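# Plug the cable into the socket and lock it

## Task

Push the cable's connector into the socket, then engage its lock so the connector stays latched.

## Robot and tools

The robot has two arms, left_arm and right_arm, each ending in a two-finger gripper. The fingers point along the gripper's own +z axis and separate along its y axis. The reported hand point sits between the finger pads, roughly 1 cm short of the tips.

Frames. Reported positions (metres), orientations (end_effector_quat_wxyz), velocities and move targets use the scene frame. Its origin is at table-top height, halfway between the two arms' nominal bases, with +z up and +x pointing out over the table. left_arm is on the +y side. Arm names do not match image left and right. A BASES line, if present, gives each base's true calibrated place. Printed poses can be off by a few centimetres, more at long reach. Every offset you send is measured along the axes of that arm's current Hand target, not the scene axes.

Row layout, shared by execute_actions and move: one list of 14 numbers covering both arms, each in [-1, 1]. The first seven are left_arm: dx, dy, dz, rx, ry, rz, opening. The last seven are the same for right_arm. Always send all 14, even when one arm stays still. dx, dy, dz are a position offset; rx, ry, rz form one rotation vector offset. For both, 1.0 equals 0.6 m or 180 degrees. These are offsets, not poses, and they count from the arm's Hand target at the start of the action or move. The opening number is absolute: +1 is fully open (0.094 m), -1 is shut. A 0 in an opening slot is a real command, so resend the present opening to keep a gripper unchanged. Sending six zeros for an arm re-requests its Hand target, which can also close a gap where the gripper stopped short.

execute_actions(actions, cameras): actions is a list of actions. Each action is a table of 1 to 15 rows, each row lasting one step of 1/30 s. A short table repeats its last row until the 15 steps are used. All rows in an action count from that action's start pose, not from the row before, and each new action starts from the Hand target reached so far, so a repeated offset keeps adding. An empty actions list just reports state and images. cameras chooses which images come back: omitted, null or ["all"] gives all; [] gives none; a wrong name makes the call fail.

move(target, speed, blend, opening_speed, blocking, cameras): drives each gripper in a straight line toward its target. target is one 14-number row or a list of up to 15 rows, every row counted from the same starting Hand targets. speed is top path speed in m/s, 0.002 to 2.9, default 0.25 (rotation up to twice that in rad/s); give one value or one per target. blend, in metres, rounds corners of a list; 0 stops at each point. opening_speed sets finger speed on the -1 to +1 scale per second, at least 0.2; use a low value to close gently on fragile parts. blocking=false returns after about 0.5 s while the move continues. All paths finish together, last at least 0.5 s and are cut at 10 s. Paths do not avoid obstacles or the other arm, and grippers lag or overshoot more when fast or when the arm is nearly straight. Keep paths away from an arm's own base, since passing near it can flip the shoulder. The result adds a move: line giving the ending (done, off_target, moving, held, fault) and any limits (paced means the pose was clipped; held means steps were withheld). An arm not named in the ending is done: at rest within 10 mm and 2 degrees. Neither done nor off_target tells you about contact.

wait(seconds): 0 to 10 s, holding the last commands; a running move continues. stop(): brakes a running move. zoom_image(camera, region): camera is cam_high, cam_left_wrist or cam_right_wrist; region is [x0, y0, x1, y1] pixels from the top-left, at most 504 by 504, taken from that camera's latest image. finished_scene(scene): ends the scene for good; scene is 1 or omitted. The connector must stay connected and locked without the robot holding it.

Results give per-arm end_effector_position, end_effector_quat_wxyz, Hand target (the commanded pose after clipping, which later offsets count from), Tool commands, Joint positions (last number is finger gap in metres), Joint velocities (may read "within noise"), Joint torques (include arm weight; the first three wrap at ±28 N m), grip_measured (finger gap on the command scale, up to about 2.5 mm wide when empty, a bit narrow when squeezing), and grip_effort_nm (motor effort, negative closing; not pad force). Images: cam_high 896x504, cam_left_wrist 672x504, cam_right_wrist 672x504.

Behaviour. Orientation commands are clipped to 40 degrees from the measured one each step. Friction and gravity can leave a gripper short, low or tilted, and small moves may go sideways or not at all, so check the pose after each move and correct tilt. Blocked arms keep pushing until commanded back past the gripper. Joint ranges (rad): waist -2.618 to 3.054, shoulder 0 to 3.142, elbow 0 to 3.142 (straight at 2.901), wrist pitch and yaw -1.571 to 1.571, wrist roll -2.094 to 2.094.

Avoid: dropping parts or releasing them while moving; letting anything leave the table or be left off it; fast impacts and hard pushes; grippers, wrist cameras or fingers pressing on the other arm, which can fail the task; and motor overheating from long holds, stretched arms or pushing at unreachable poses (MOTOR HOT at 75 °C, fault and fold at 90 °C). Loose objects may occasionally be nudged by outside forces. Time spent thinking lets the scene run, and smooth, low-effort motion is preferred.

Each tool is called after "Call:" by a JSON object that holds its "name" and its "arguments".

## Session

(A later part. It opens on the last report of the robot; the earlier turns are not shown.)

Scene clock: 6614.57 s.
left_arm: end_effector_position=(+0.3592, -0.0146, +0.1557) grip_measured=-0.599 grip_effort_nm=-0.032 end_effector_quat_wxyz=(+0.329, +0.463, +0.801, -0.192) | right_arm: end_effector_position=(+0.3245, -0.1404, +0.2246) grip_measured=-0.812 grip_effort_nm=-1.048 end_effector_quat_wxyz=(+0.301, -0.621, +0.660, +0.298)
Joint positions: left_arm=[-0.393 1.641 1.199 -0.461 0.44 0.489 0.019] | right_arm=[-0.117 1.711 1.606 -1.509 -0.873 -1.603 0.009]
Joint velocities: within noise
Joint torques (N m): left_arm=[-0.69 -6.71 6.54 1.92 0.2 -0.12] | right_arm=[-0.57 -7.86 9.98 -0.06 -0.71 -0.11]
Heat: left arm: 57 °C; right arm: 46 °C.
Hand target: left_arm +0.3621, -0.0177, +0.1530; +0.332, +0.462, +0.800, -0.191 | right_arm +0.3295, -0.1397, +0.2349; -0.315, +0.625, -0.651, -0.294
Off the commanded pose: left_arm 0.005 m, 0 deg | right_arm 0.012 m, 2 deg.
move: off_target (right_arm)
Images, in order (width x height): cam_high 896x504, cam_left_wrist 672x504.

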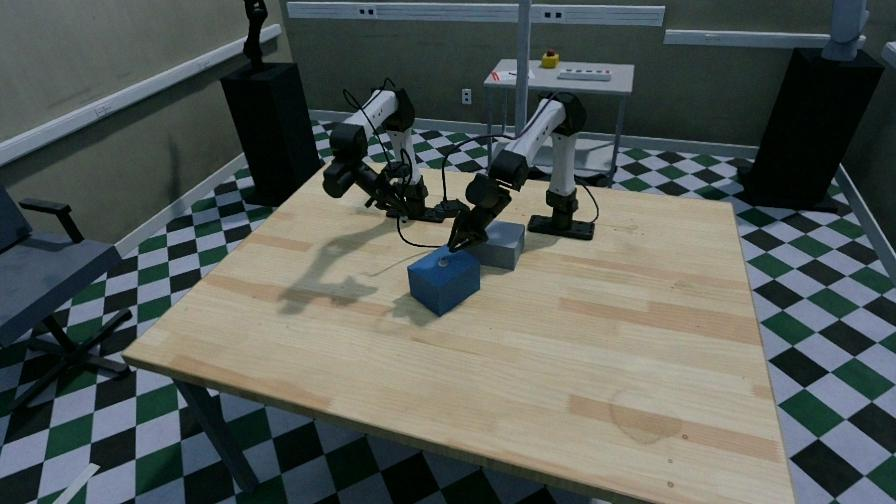

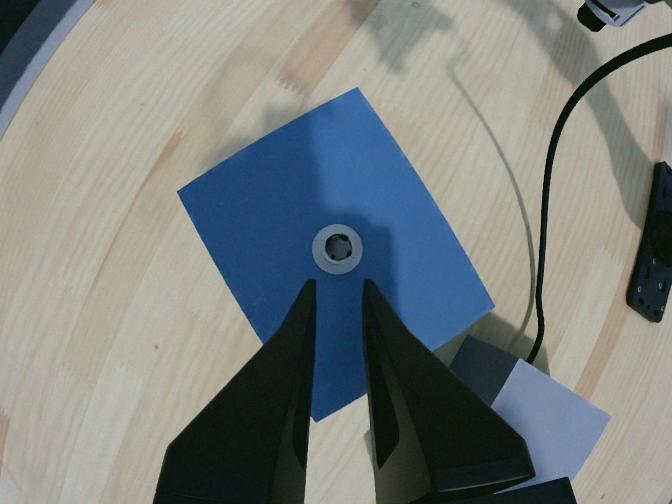

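Call:
{"name": "zoom_image", "arguments": {"camera": "cam_left_wrist", "region": [317, 227, 359, 269]}}

Scaled by 12.000 from the camera's 672x504 image, which has a finer 960x720 frame.

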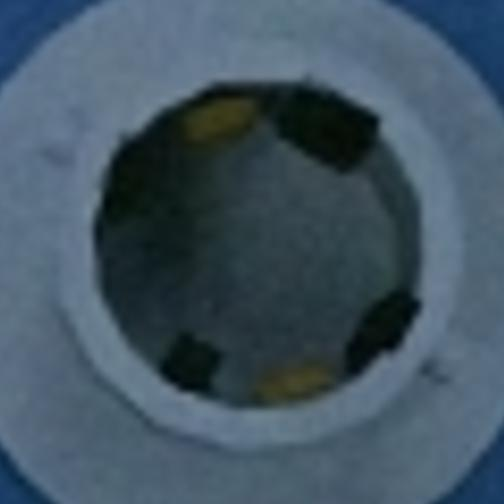

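Call:
{"name": "move", "arguments": {"target": [[-0.02,-0.0233,-0.1143,0,0,0,-0.6,0,0,0,0,0,0,-0.95],[0.1095,-0.127,-0.126,-0.158,-0.2442,-0.0654,-0.6,0,0,0,0,0,0,-0.95],[0.1095,-0.127,-0.126,-0.158,-0.2442,-0.0654,-0.6,-0.1162,-0.0505,0.1447,0,0,0,-0.95]], "speed": [0.2,0.25,0.15], "blend": [0.02,0.0,0.0], "cameras": ["cam_left_wrist"]}}

Scene clock: 6833.47 s.
left_arm: end_effector_position=(+0.2466, +0.0296, +0.1590) grip_measured=-0.599 grip_effort_nm=-0.032 end_effector_quat_wxyz=(+0.679, +0.188, +0.685, -0.185) | right_arm: end_effector_position=(+0.3562, -0.0340, +0.2224) grip_measured=-0.812 grip_effort_nm=-1.048 end_effector_quat_wxyz=(+0.295, -0.621, +0.660, +0.304)
Joint positions: left_arm=[-0.773 1.25 0.009 1.231 -0.25 -0.001 0.019] | right_arm=[0.2 1.782 1.669 -1.158 -0.834 -1.13 0.009]
Joint velocities: within noise
Joint torques (N m): left_arm=[-0.75 -1.32 4.41 2.53 -0.17 -0.04] | right_arm=[0.03 -9.39 10.52 0.95 -0.51 0.16]
Heat: left arm: 47 °C; right arm: 48 °C.
Hand target: left_arm +0.2461, +0.0308, +0.1599; +0.683, +0.183, +0.683, -0.183 | right_arm +0.3652, -0.0300, +0.2349; -0.315, +0.625, -0.651, -0.294
Off the commanded pose: left_arm 0.002 m, 1 deg | right_arm 0.016 m, 3 deg.
move: off_target (right_arm)
Images, in order (width x height): cam_left_wrist 672x504.

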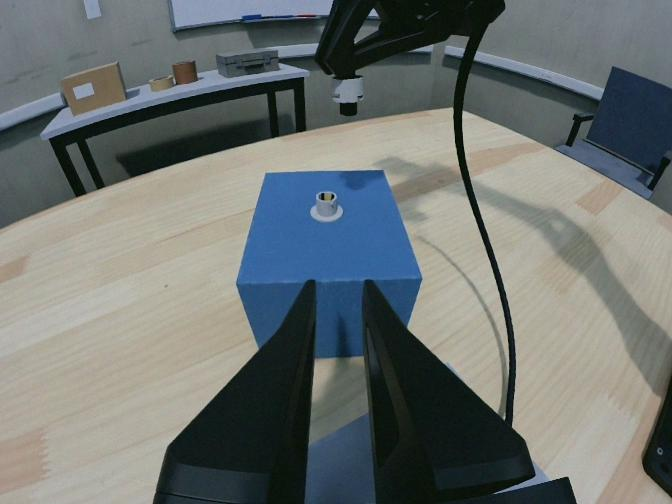

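Call:
{"name": "move", "arguments": {"target": [[0,0,0.1333,0,0,0,-0.6,0,0,0,0,0,0,-0.95],[0,0,0.1333,0,0,0,-0.6,0.0821,0.0017,0.0917,0,0,0,-0.95]], "speed": [0.2,0.07], "cameras": ["cam_left_wrist"]}}

Call:
{"name": "zoom_image", "arguments": {"camera": "cam_left_wrist", "region": [270, 150, 402, 282]}}

Scene clock: 6846.50 s.
left_arm: end_effector_position=(+0.3107, -0.0071, +0.1519) grip_measured=-0.599 grip_effort_nm=-0.022 end_effector_quat_wxyz=(+0.673, +0.187, +0.693, -0.179) | right_arm: end_effector_position=(+0.3656, -0.0218, +0.1645) grip_measured=-0.812 grip_effort_nm=-1.048 end_effector_quat_wxyz=(+0.314, -0.624, +0.653, +0.292)
Joint positions: left_arm=[-0.693 1.629 0.27 1.327 -0.18 -0.001 0.019] | right_arm=[0.228 1.785 1.428 -0.834 -0.822 -1.085 0.009]
Joint velocities: within noise
Joint torques (N m): left_arm=[0.55 -3.92 5.68 2.6 0.08 -0.02] | right_arm=[0.34 -9.51 5.96 1.09 -0.54 0.13]
Heat: left arm: 50 °C; right arm: 48 °C.
Hand target: left_arm +0.3154, -0.0093, +0.1600; +0.683, +0.183, +0.683, -0.183 | right_arm +0.3655, -0.0181, +0.1622; -0.316, +0.625, -0.651, -0.294
Off the commanded pose: left_arm 0.010 m, 2 deg | right_arm 0.004 m, 0 deg.
move: done
Images, in order (width x height): cam_left_wrist 672x504.

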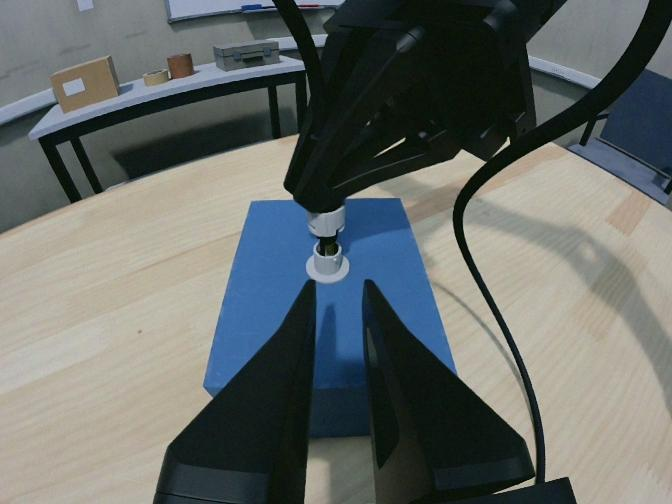

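Scaled by 3.818 from the camera's 672x504 image, which has a finer 960x720 frame.

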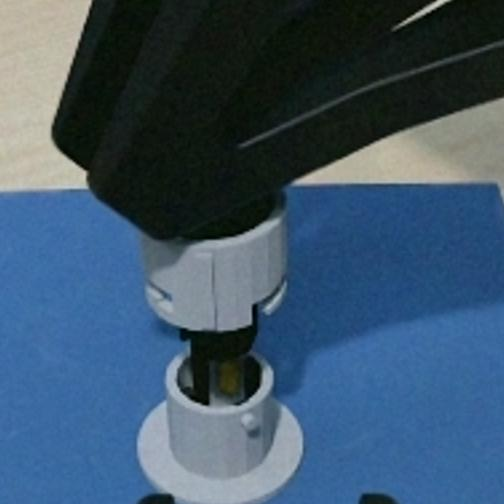

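Call:
{"name": "zoom_image", "arguments": {"camera": "cam_left_wrist", "region": [298, 202, 358, 262]}}

Scaled by 8.400 from the camera's 672x504 image, which has a finer 960x720 frame.

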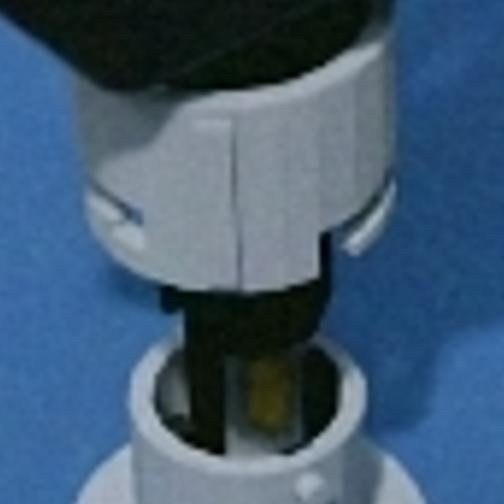

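Call:
{"name": "zoom_image", "arguments": {"camera": "cam_left_wrist", "region": [308, 226, 348, 266]}}

Scaled by 12.600 from the camera's 672x504 image, which has a finer 960x720 frame.

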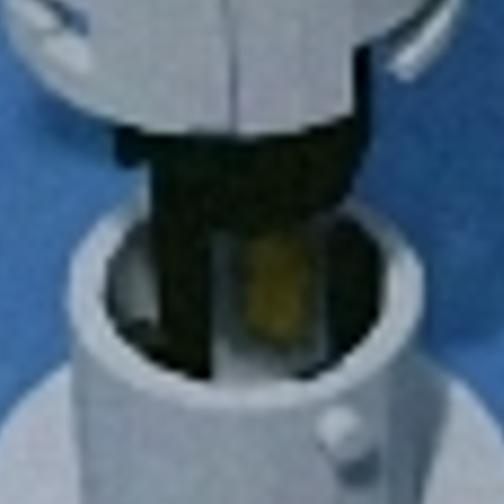

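Call:
{"name": "move", "arguments": {"target": [0,0,0,0,0,0,-0.6,0.0182,-0.0003,0.0154,0,0,0,-0.95], "speed": 0.05, "cameras": ["cam_left_wrist"]}}

Call:
{"name": "zoom_image", "arguments": {"camera": "cam_left_wrist", "region": [298, 202, 358, 262]}}

Scene clock: 6945.17 s.
left_arm: end_effector_position=(+0.3107, -0.0072, +0.1520) grip_measured=-0.599 grip_effort_nm=-0.022 end_effector_quat_wxyz=(+0.673, +0.187, +0.693, -0.179) | right_arm: end_effector_position=(+0.3656, -0.0216, +0.1522) grip_measured=-0.812 grip_effort_nm=-1.043 end_effector_quat_wxyz=(+0.314, -0.624, +0.653, +0.293)
Joint positions: left_arm=[-0.693 1.629 0.27 1.329 -0.18 -0.001 0.019] | right_arm=[0.228 1.791 1.385 -0.784 -0.823 -1.083 0.009]
Joint velocities: within noise
Joint torques (N m): left_arm=[0.61 -3.97 5.67 2.6 0.08 -0.03] | right_arm=[0.44 -9.07 5.53 1.14 -0.5 0.1]
Heat: left arm: 54 °C; right arm: 45 °C.
Hand target: left_arm +0.3154, -0.0093, +0.1600; +0.683, +0.183, +0.683, -0.183 | right_arm +0.3658, -0.0178, +0.1477; -0.315, +0.625, -0.651, -0.294
Off the commanded pose: left_arm 0.010 m, 2 deg | right_arm 0.006 m, 0 deg.
move: done
Images, in order (width x height): cam_left_wrist 672x504.

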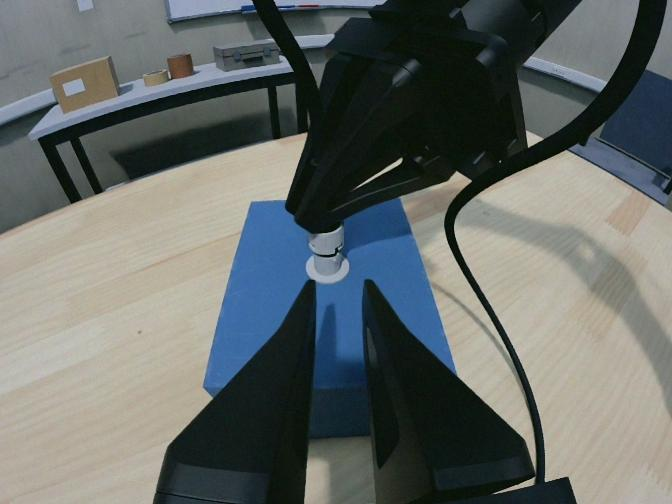

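Scaled by 8.400 from the camera's 672x504 image, which has a finer 960x720 frame.

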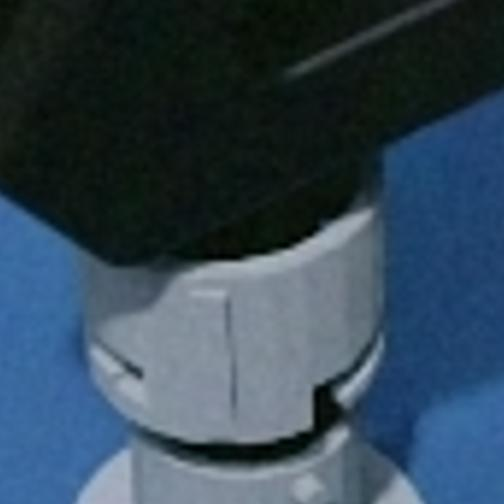

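Call:
{"name": "move", "arguments": {"target": [0,0,0,0,0,0,-0.6,0.013,0.0002,0.0105,0,0,0,-0.95], "speed": 0.05, "cameras": []}}

Scene clock: 6961.47 s.
left_arm: end_effector_position=(+0.3107, -0.0072, +0.1521) grip_measured=-0.599 grip_effort_nm=-0.032 end_effector_quat_wxyz=(+0.673, +0.187, +0.693, -0.179) | right_arm: end_effector_position=(+0.3650, -0.0192, +0.1511) grip_measured=-0.812 grip_effort_nm=-1.048 end_effector_quat_wxyz=(-0.321, +0.623, -0.647, -0.300)
Joint positions: left_arm=[-0.693 1.629 0.27 1.329 -0.18 -0.001 0.019] | right_arm=[0.228 1.791 1.367 -0.755 -0.845 -1.081 0.009]
Joint velocities: within noise
Joint torques (N m): left_arm=[0.62 -3.92 5.67 2.59 0.08 -0.04] | right_arm=[0.5 -8.49 4.34 1.27 -0.32 0.09]
Heat: left arm: 54 °C; right arm: 45 °C.
Hand target: left_arm +0.3154, -0.0093, +0.1600; +0.683, +0.183, +0.683, -0.183 | right_arm +0.3658, -0.0178, +0.1377; -0.315, +0.625, -0.651, -0.294
Off the commanded pose: left_arm 0.009 m, 2 deg | right_arm 0.014 m, 1 deg.
move: off_target (right_arm)
No camera images: "cameras" was empty.

Call:
{"name": "wait", "arguments": {"seconds": 0, "cameras": ["cam_left_wrist"]}}

Call:
{"name": "zoom_image", "arguments": {"camera": "cam_left_wrist", "region": [298, 202, 358, 262]}}

Scene clock: 6974.43 s.
left_arm: end_effector_position=(+0.3107, -0.0072, +0.1521) grip_measured=-0.599 grip_effort_nm=-0.022 end_effector_quat_wxyz=(+0.673, +0.187, +0.693, -0.179) | right_arm: end_effector_position=(+0.3650, -0.0192, +0.1511) grip_measured=-0.812 grip_effort_nm=-1.048 end_effector_quat_wxyz=(-0.321, +0.623, -0.647, -0.300)
Joint positions: left_arm=[-0.693 1.629 0.27 1.329 -0.18 -0.001 0.019] | right_arm=[0.228 1.791 1.367 -0.755 -0.845 -1.081 0.009]
Joint velocities: within noise
Joint torques (N m): left_arm=[0.58 -3.96 5.71 2.59 0.07 -0.04] | right_arm=[0.55 -8.38 4.27 1.23 -0.33 0.1]
Heat: left arm: 54 °C; right arm: 44 °C.
Hand target: left_arm +0.3154, -0.0093, +0.1599; +0.683, +0.183, +0.683, -0.183 | right_arm +0.3658, -0.0178, +0.1377; -0.315, +0.625, -0.651, -0.294
Tool commands: left_gripper/opening=-0.6 right_gripper/opening=-0.95
Off the commanded pose: left_arm 0.009 m, 2 deg | right_arm 0.014 m, 1 deg.
Images, in order (width x height): cam_left_wrist 672x504.

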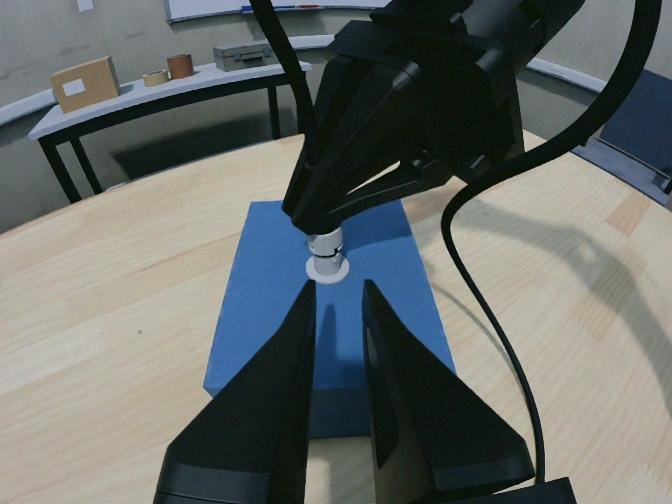

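Scaled by 8.400 from the camera's 672x504 image, which has a finer 960x720 frame.

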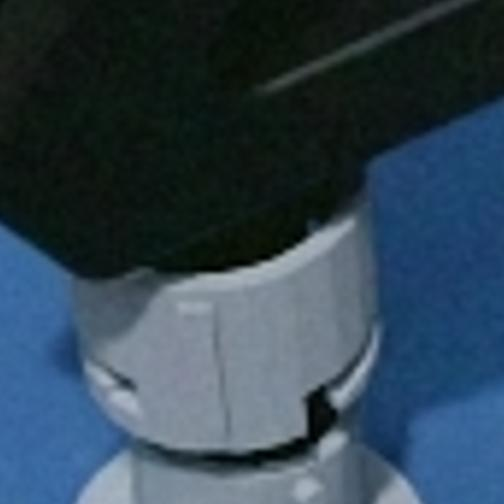

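Call:
{"name": "move", "arguments": {"target": [0,0,0,0,0,0,-0.6,-0.0104,-0.0002,-0.0084,0,0,0,-0.95], "speed": 0.05, "cameras": ["cam_left_wrist"]}}

Call:
{"name": "zoom_image", "arguments": {"camera": "cam_left_wrist", "region": [298, 202, 358, 262]}}

Scene clock: 7086.17 s.
left_arm: end_effector_position=(+0.3107, -0.0072, +0.1522) grip_measured=-0.599 grip_effort_nm=-0.027 end_effector_quat_wxyz=(+0.673, +0.187, +0.693, -0.179) | right_arm: end_effector_position=(+0.3650, -0.0192, +0.1510) grip_measured=-0.812 grip_effort_nm=-1.053 end_effector_quat_wxyz=(-0.321, +0.623, -0.647, -0.300)
Joint positions: left_arm=[-0.693 1.629 0.27 1.329 -0.18 -0.001 0.019] | right_arm=[0.228 1.791 1.367 -0.755 -0.845 -1.081 0.009]
Joint velocities: within noise
Joint torques (N m): left_arm=[0.61 -3.95 5.67 2.6 0.07 -0.04] | right_arm=[0.49 -9.18 6.79 0.92 -0.33 0.1]
Heat: left arm: 55 °C; right arm: 43 °C.
Hand target: left_arm +0.3154, -0.0093, +0.1600; +0.683, +0.183, +0.683, -0.183 | right_arm +0.3659, -0.0178, +0.1457; -0.315, +0.625, -0.651, -0.294
Off the commanded pose: left_arm 0.009 m, 2 deg | right_arm 0.006 m, 1 deg.
move: done
Images, in order (width x height): cam_left_wrist 672x504.

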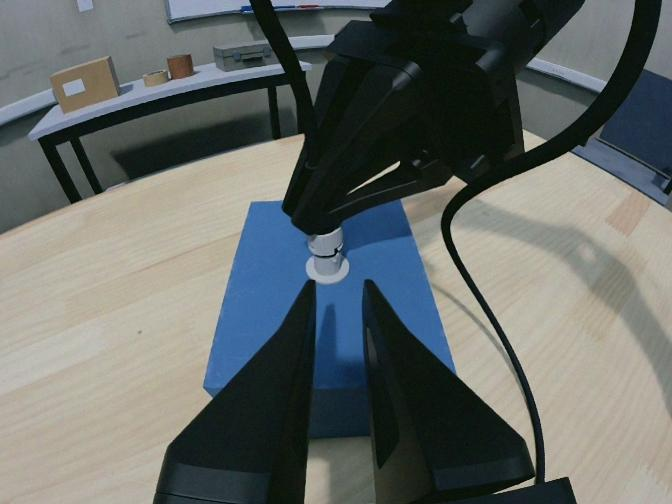

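Scaled by 8.400 from the camera's 672x504 image, which has a finer 960x720 frame.

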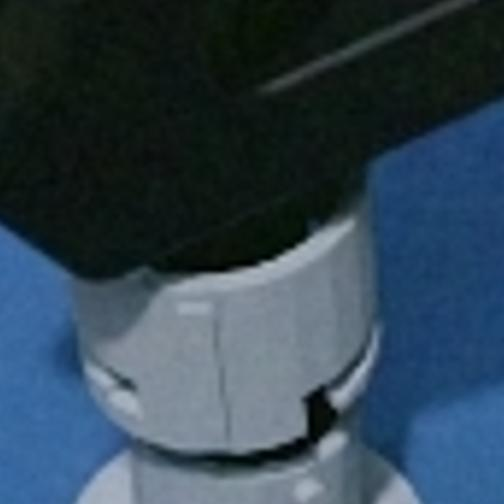

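Call:
{"name": "move", "arguments": {"target": [0,0,0,0,0,0,-0.6,0.0052,-0.0004,-0.0065,0,0,0,-0.95], "speed": 0.05, "cameras": []}}

Scene clock: 7098.10 s.
left_arm: end_effector_position=(+0.3107, -0.0072, +0.1522) grip_measured=-0.599 grip_effort_nm=-0.022 end_effector_quat_wxyz=(+0.673, +0.187, +0.693, -0.179) | right_arm: end_effector_position=(+0.3651, -0.0197, +0.1514) grip_measured=-0.812 grip_effort_nm=-1.053 end_effector_quat_wxyz=(-0.322, +0.622, -0.647, -0.301)
Joint positions: left_arm=[-0.693 1.629 0.27 1.329 -0.18 -0.001 0.019] | right_arm=[0.226 1.791 1.367 -0.756 -0.848 -1.081 0.009]
Joint velocities: within noise
Joint torques (N m): left_arm=[0.59 -3.92 5.68 2.61 0.1 -0.06] | right_arm=[-0.49 -9.28 6.65 0.78 -0.33 -0.09]
Heat: left arm: 55 °C; right arm: 43 °C.
Hand target: left_arm +0.3154, -0.0093, +0.1600; +0.683, +0.183, +0.683, -0.183 | right_arm +0.3659, -0.0228, +0.1458; -0.316, +0.625, -0.651, -0.294
Off the commanded pose: left_arm 0.009 m, 2 deg | right_arm 0.007 m, 1 deg.
move: done
No camera images: "cameras" was empty.

Call:
{"name": "move", "arguments": {"target": [[0,0,0,0,0,0,-0.6,-0.0496,-0.0002,-0.0294,0,0,0,-0.95],[0,0,0,0,0,0,-0.6,-0.0184,0.0005,-0.0042,0,0,0,-0.95],[0,0,0,0,0,0,-0.6,0.0217,0.0005,0.015,0,0,0,-0.95]], "speed": [0.08,0.06,0.08], "cameras": ["cam_left_wrist"]}}

Call:
{"name": "zoom_image", "arguments": {"camera": "cam_left_wrist", "region": [298, 202, 358, 262]}}

Scene clock: 7113.07 s.
left_arm: end_effector_position=(+0.3107, -0.0072, +0.1522) grip_measured=-0.599 grip_effort_nm=-0.022 end_effector_quat_wxyz=(+0.673, +0.187, +0.693, -0.179) | right_arm: end_effector_position=(+0.3645, -0.0203, +0.1458) grip_measured=-0.812 grip_effort_nm=-1.048 end_effector_quat_wxyz=(-0.325, +0.622, -0.645, -0.303)
Joint positions: left_arm=[-0.693 1.629 0.27 1.329 -0.18 -0.001 0.019] | right_arm=[0.222 1.792 1.341 -0.727 -0.856 -1.086 0.009]
Joint velocities: within noise
Joint torques (N m): left_arm=[0.62 -3.88 5.68 2.59 0.08 -0.04] | right_arm=[-0.44 -8.17 4.49 1.07 -0.28 -0.16]
Heat: left arm: 55 °C; right arm: 44 °C.
Hand target: left_arm +0.3154, -0.0093, +0.1599; +0.683, +0.183, +0.683, -0.183 | right_arm +0.3657, -0.0240, +0.1300; -0.316, +0.625, -0.651, -0.294
Off the commanded pose: left_arm 0.009 m, 2 deg | right_arm 0.016 m, 2 deg.
move: off_target (right_arm)
Images, in order (width x height): cam_left_wrist 672x504.

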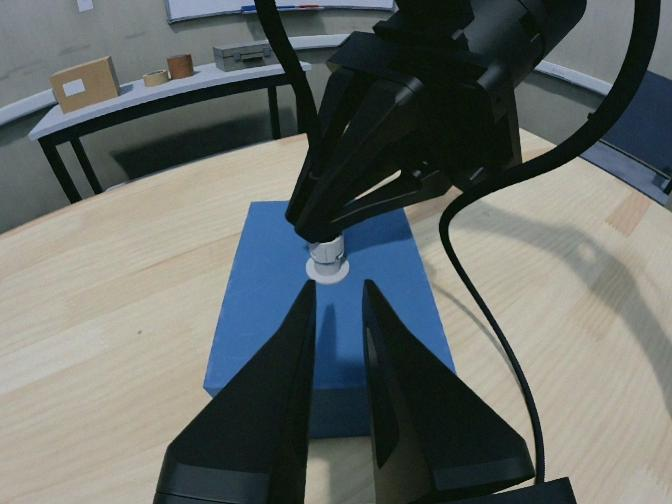

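Scaled by 8.400 from the camera's 672x504 image, which has a finer 960x720 frame.

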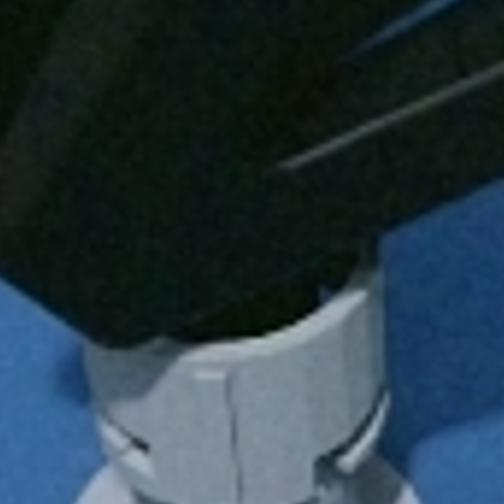

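Call:
{"name": "zoom_image", "arguments": {"camera": "cam_left_wrist", "region": [300, 232, 350, 282]}}

Scaled by 10.080 from the camera's 672x504 image, which has a finer 960x720 frame.

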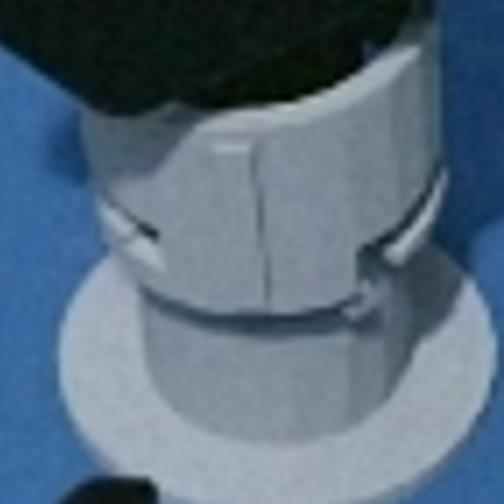

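Call:
{"name": "wait", "arguments": {"seconds": 0, "cameras": ["cam_right_wrist", "cam_high"]}}

Call:
{"name": "zoom_image", "arguments": {"camera": "cam_high", "region": [390, 170, 510, 290]}}

Scene clock: 7151.27 s.
left_arm: end_effector_position=(+0.3107, -0.0072, +0.1522) grip_measured=-0.599 grip_effort_nm=-0.037 end_effector_quat_wxyz=(+0.673, +0.187, +0.693, -0.179) | right_arm: end_effector_position=(+0.3645, -0.0204, +0.1458) grip_measured=-0.812 grip_effort_nm=-1.053 end_effector_quat_wxyz=(-0.325, +0.622, -0.645, -0.304)
Joint positions: left_arm=[-0.693 1.629 0.27 1.329 -0.18 -0.001 0.019] | right_arm=[0.222 1.792 1.34 -0.726 -0.858 -1.086 0.009]
Joint velocities: within noise
Joint torques (N m): left_arm=[0.61 -3.92 5.68 2.6 0.08 -0.04] | right_arm=[-0.43 -8.14 4.51 1.08 -0.29 -0.11]
Heat: left arm: 56 °C; right arm: 43 °C.
Hand target: left_arm +0.3154, -0.0093, +0.1599; +0.683, +0.183, +0.683, -0.183 | right_arm +0.3657, -0.0240, +0.1300; -0.315, +0.625, -0.651, -0.294
Tool commands: left_gripper/opening=-0.6 right_gripper/opening=-0.95
Off the commanded pose: left_arm 0.009 m, 2 deg | right_arm 0.016 m, 2 deg.
Images, in order (width x height): cam_high 896x504, cam_right_wrist 672x504.

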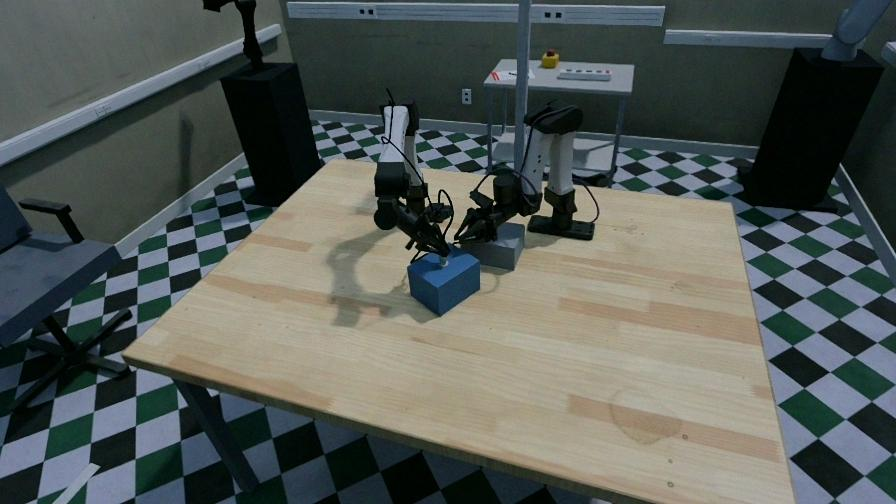

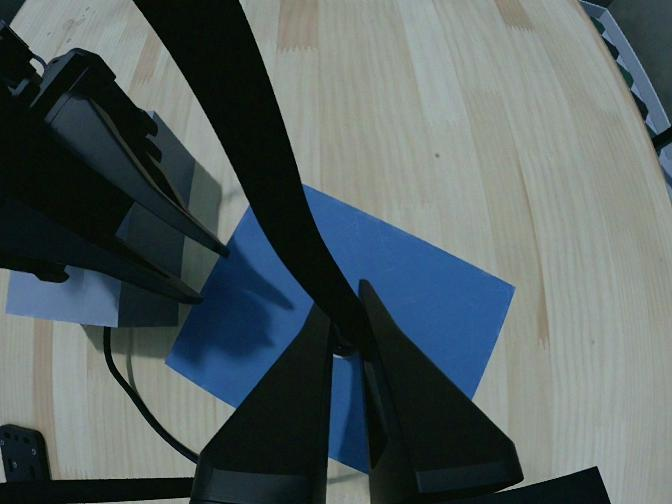

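Scaled by 4.200.

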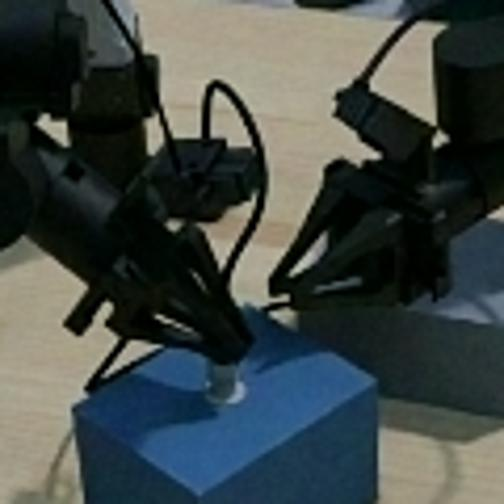

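Call:
{"name": "move", "arguments": {"target": [0.05,0.0128,0.0203,0,0,0,-0.3,0,0,0,0,0,0,-0.95], "speed": 0.12, "cameras": ["cam_left_wrist","cam_high"]}}

Call:
{"name": "zoom_image", "arguments": {"camera": "cam_high", "region": [400, 200, 490, 290]}}

Scene clock: 7235.70 s.
left_arm: end_effector_position=(+0.3263, -0.0079, +0.1270) grip_measured=-0.301 grip_effort_nm=0.115 end_effector_quat_wxyz=(+0.674, +0.185, +0.692, -0.179) | right_arm: end_effector_position=(+0.3645, -0.0204, +0.1458) grip_measured=-0.812 grip_effort_nm=-1.048 end_effector_quat_wxyz=(-0.325, +0.622, -0.645, -0.304)
Joint positions: left_arm=[-0.654 1.847 0.301 1.518 -0.144 -0.003 0.033] | right_arm=[0.222 1.792 1.34 -0.726 -0.858 -1.086 0.009]
Joint velocities: within noise
Joint torques (N m): left_arm=[0.83 -3.34 4.14 2.79 0.13 -0.03] | right_arm=[-0.32 -8.12 4.55 1.06 -0.25 -0.11]
Heat: left arm: 56 °C; right arm: 43 °C.
Hand target: left_arm +0.3298, -0.0087, +0.1301; +0.683, +0.183, +0.683, -0.183 | right_arm +0.3657, -0.0240, +0.1300; -0.315, +0.625, -0.651, -0.294
Off the commanded pose: left_arm 0.005 m, 2 deg | right_arm 0.016 m, 2 deg.
move: off_target (right_arm)
Images, in order (width x height): cam_high 896x504, cam_left_wrist 672x504.

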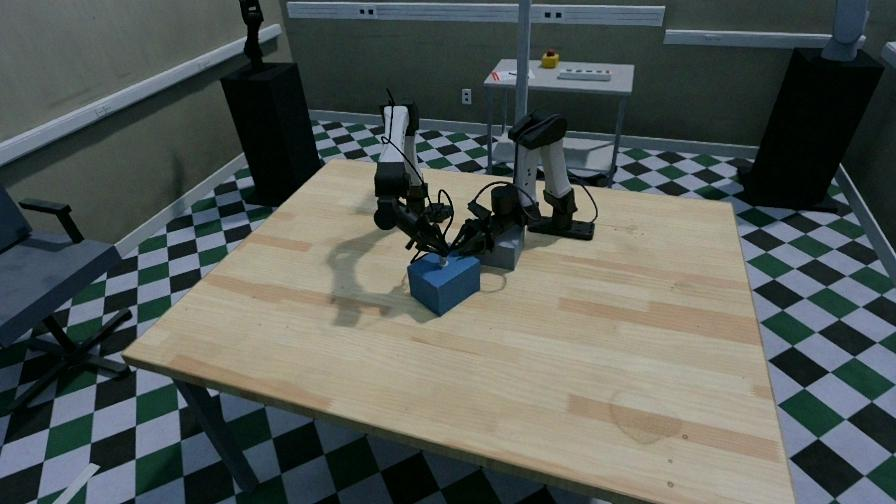

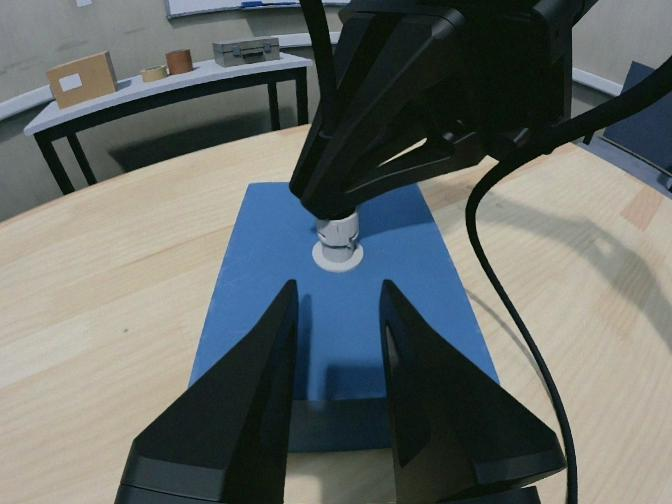

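Scaled by 5.600.

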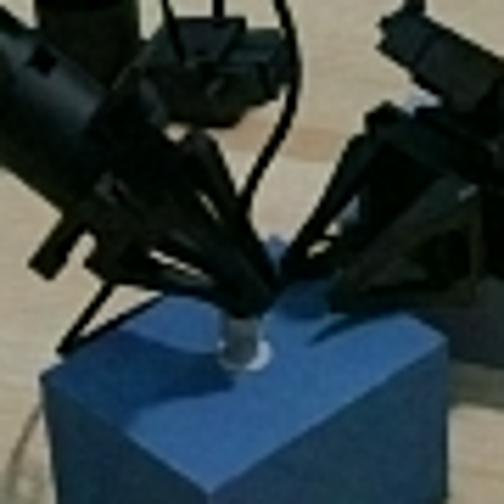

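Call:
{"name": "zoom_image", "arguments": {"camera": "cam_left_wrist", "region": [306, 196, 376, 276]}}

Scaled by 6.300 from the camera's 672x504 image, which has a finer 960x720 frame.

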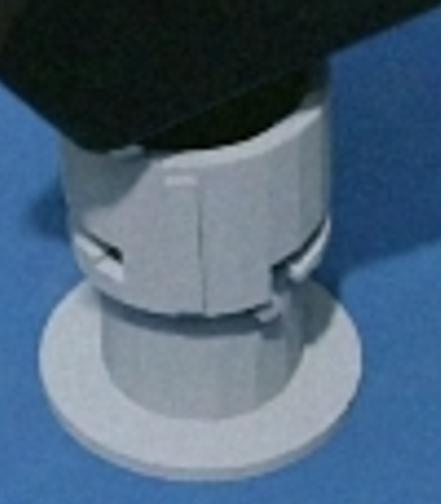

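Call:
{"name": "move", "arguments": {"target": [0.0093,0.0027,0.08,0,0,0,-0.3,0,0,0,0,0,0,-0.95], "speed": 0.1, "cameras": ["cam_left_wrist","cam_high"]}}

Call:
{"name": "zoom_image", "arguments": {"camera": "cam_high", "region": [400, 200, 490, 290]}}

Scene clock: 7277.33 s.
left_arm: end_effector_position=(+0.3576, -0.0267, +0.1417) grip_measured=-0.301 grip_effort_nm=0.120 end_effector_quat_wxyz=(+0.695, +0.185, +0.668, -0.191) | right_arm: end_effector_position=(+0.3655, -0.0215, +0.1463) grip_measured=-0.812 grip_effort_nm=-1.048 end_effector_quat_wxyz=(-0.327, +0.620, -0.645, -0.305)
Joint positions: left_arm=[-0.626 1.925 0.447 1.516 -0.098 0.005 0.033] | right_arm=[0.217 1.793 1.34 -0.725 -0.863 -1.086 0.009]
Joint velocities: within noise
Joint torques (N m): left_arm=[0.79 -0.94 7.56 2.09 -0.06 -0.1] | right_arm=[0.01 -8.29 4.52 1.01 -0.23 -0.14]
Heat: left arm: 58 °C; right arm: 42 °C.
Hand target: left_arm +0.3722, -0.0313, +0.1245; +0.683, +0.183, +0.683, -0.183 | right_arm +0.3658, -0.0241, +0.1300; -0.315, +0.625, -0.651, -0.294
Off the commanded pose: left_arm 0.023 m, 2 deg | right_arm 0.017 m, 2 deg.
move: off_target (left_arm, right_arm)
Images, in order (width x height): cam_high 896x504, cam_left_wrist 672x504.

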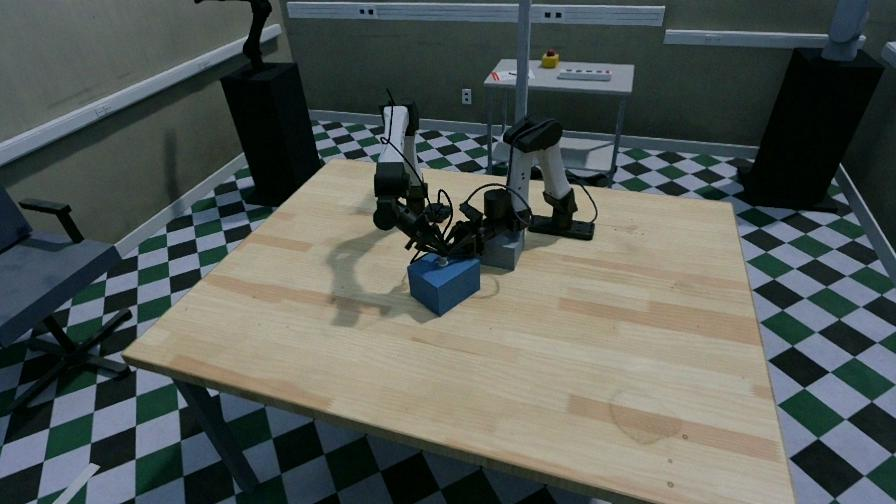

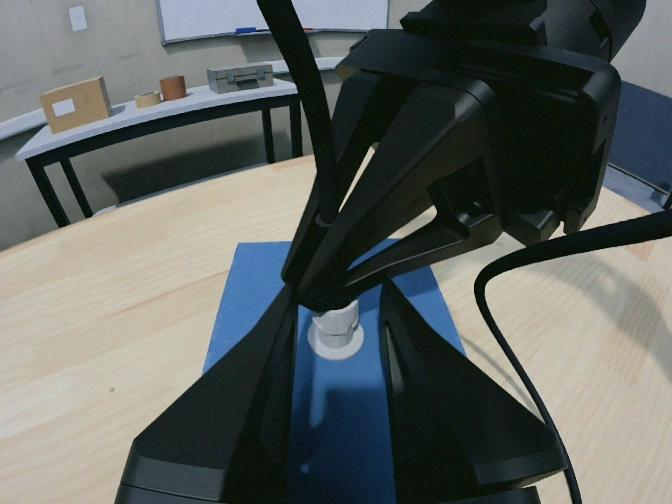

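Scaled by 5.600.

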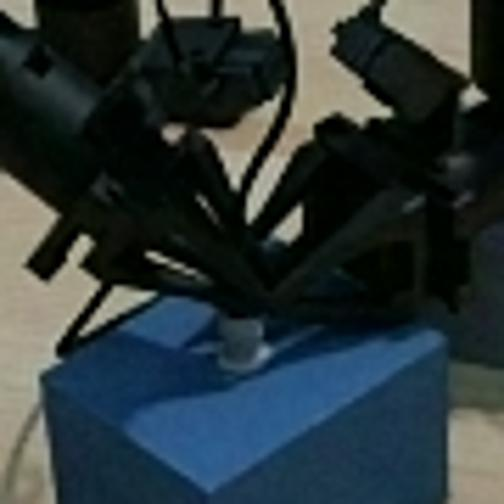

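Call:
{"name": "move", "arguments": {"target": [-0.02,0,-0.08,0,0,0,-0.3,0,0,0,0,0,0,-0.95], "speed": 0.1, "cameras": ["cam_left_wrist"]}}

Call:
{"name": "zoom_image", "arguments": {"camera": "cam_left_wrist", "region": [276, 170, 396, 290]}}

Scene clock: 7287.47 s.
left_arm: end_effector_position=(+0.3328, -0.0092, +0.1295) grip_measured=-0.301 grip_effort_nm=0.110 end_effector_quat_wxyz=(+0.677, +0.191, +0.687, -0.183) | right_arm: end_effector_position=(+0.3651, -0.0215, +0.1458) grip_measured=-0.812 grip_effort_nm=-1.043 end_effector_quat_wxyz=(-0.327, +0.620, -0.645, -0.305)
Joint positions: left_arm=[-0.631 1.856 0.324 1.515 -0.107 0.006 0.033] | right_arm=[0.217 1.793 1.338 -0.723 -0.864 -1.086 0.009]
Joint velocities: within noise
Joint torques (N m): left_arm=[-0.72 -8.31 2.59 2.42 -0.11 -0.12] | right_arm=[-0.06 -8.09 4.85 1 -0.24 -0.11]
Heat: left arm: 56 °C; right arm: 42 °C.
Hand target: left_arm +0.3306, -0.0072, +0.1365; +0.683, +0.183, +0.683, -0.183 | right_arm +0.3657, -0.0241, +0.1300; -0.315, +0.625, -0.651, -0.294
Off the commanded pose: left_arm 0.008 m, 1 deg | right_arm 0.016 m, 2 deg.
move: off_target (right_arm)
Images, in order (width x height): cam_left_wrist 672x504.

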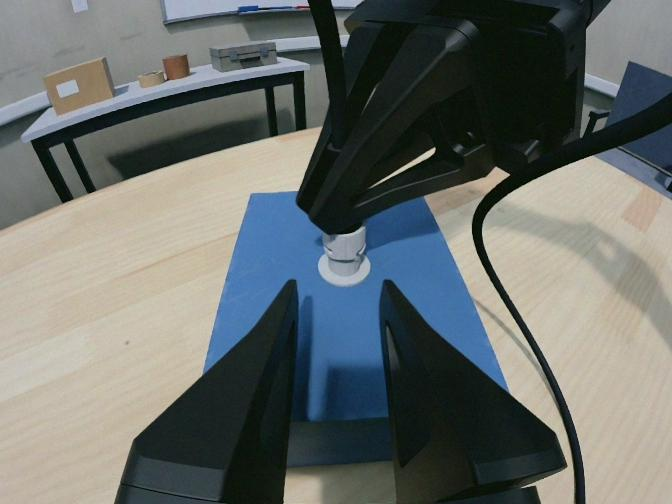

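Scaled by 4.200 from the camera's 672x504 image, which has a finer 960x720 frame.

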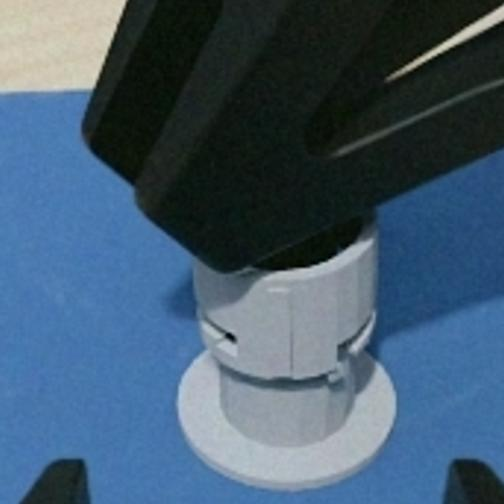

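Call:
{"name": "move", "arguments": {"target": [-0.0392,-0.0158,-0.0367,0,0,0,-0.6,-0.026,0.0017,-0.0063,0,0,0,-0.95], "speed": 0.08, "cameras": ["cam_left_wrist"]}}

Call:
{"name": "zoom_image", "arguments": {"camera": "cam_left_wrist", "region": [290, 190, 370, 270]}}

Scene clock: 7409.10 s.
left_arm: end_effector_position=(+0.3083, -0.0063, +0.1510) grip_measured=-0.599 grip_effort_nm=-0.046 end_effector_quat_wxyz=(+0.675, +0.192, +0.689, -0.181) | right_arm: end_effector_position=(+0.3647, -0.0208, +0.1456) grip_measured=-0.812 grip_effort_nm=-1.038 end_effector_quat_wxyz=(+0.325, -0.619, +0.646, +0.306)
Joint positions: left_arm=[-0.689 1.639 0.256 1.358 -0.165 0.005 0.019] | right_arm=[0.219 1.793 1.338 -0.723 -0.863 -1.08 0.009]
Joint velocities: within noise
Joint torques (N m): left_arm=[-0.65 -7.6 3.74 2.36 -0.15 -0.11] | right_arm=[1.42 -9.46 8.38 0.72 -0.16 0.15]
Heat: left arm: 54 °C; right arm: 42 °C.
Hand target: left_arm +0.3067, -0.0045, +0.1598; +0.683, +0.183, +0.683, -0.183 | right_arm +0.3649, -0.0171, +0.1446; -0.316, +0.625, -0.651, -0.294
Off the commanded pose: left_arm 0.009 m, 2 deg | right_arm 0.004 m, 2 deg.
move: done
Images, in order (width x height): cam_left_wrist 672x504.

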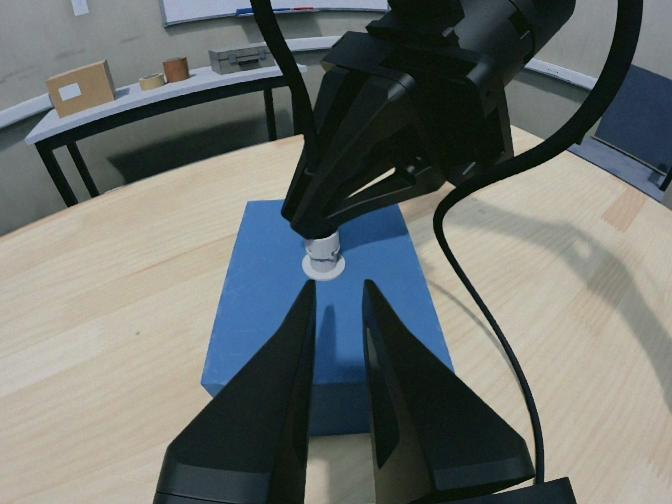

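Scaled by 6.300 from the camera's 672x504 image, which has a finer 960x720 frame.

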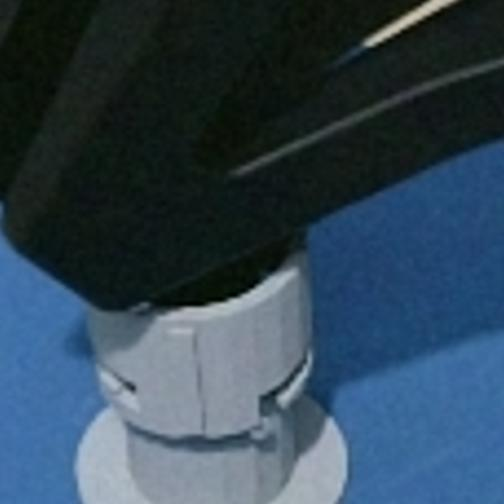

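Call:
{"name": "move", "arguments": {"target": [0,0,0,0,0,0,-0.6,0,0,0,0,0,0,-0.3], "speed": 0.05, "opening_speed": 0.3, "cameras": ["cam_left_wrist","cam_right_wrist"]}}

Call:
{"name": "zoom_image", "arguments": {"camera": "cam_left_wrist", "region": [270, 130, 410, 270]}}

Scene clock: 7416.90 s.
left_arm: end_effector_position=(+0.3083, -0.0062, +0.1505) grip_measured=-0.599 grip_effort_nm=-0.042 end_effector_quat_wxyz=(+0.674, +0.192, +0.690, -0.181) | right_arm: end_effector_position=(+0.3635, -0.0204, +0.1407) grip_measured=-0.302 grip_effort_nm=0.076 end_effector_quat_wxyz=(+0.315, -0.623, +0.652, +0.295)
Joint positions: left_arm=[-0.689 1.639 0.256 1.356 -0.166 0.005 0.019] | right_arm=[0.231 1.794 1.338 -0.731 -0.828 -1.079 0.033]
Joint velocities: within noise
Joint torques (N m): left_arm=[-0.68 -7.54 3.78 2.41 -0.15 -0.11] | right_arm=[0.44 -9.65 8.47 0.74 -0.48 0.13]
Heat: left arm: 53 °C; right arm: 42 °C.
Hand target: left_arm +0.3067, -0.0045, +0.1598; +0.683, +0.184, +0.683, -0.183 | right_arm +0.3649, -0.0171, +0.1445; -0.316, +0.625, -0.651, -0.294
Off the commanded pose: left_arm 0.010 m, 2 deg | right_arm 0.005 m, 0 deg.
move: done
Images, in order (width x height): cam_left_wrist 672x504, cam_right_wrist 672x504.

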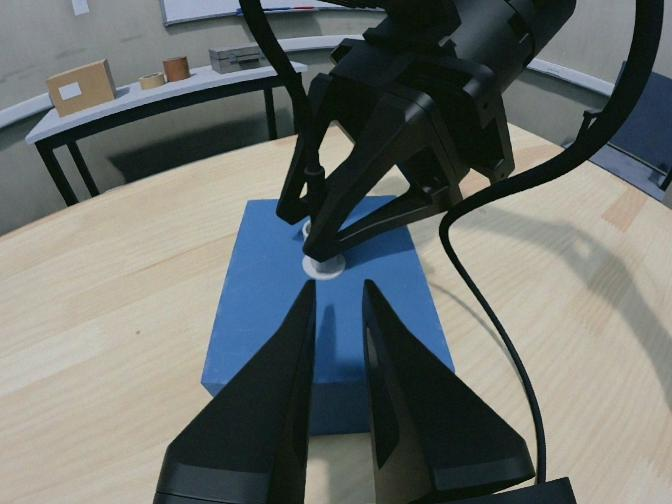

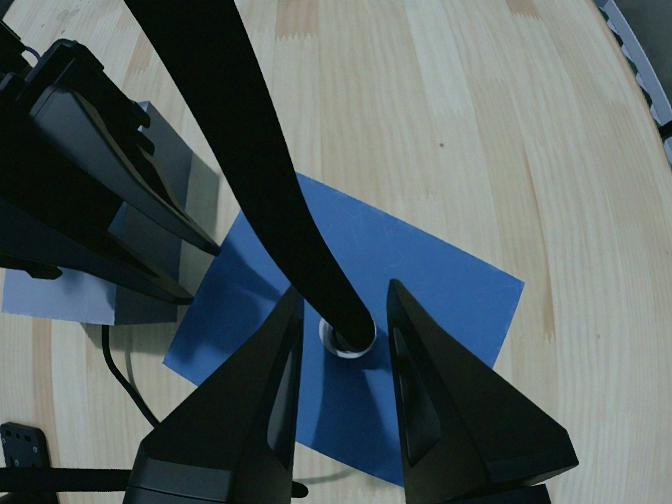

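Scaled by 3.600 from the camera's 672x504 image, which has a finer 960x720 frame.

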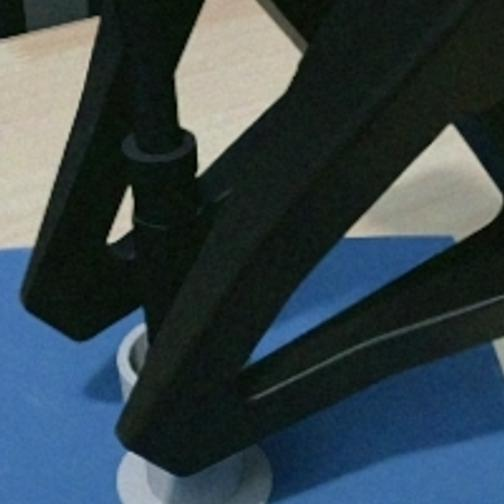

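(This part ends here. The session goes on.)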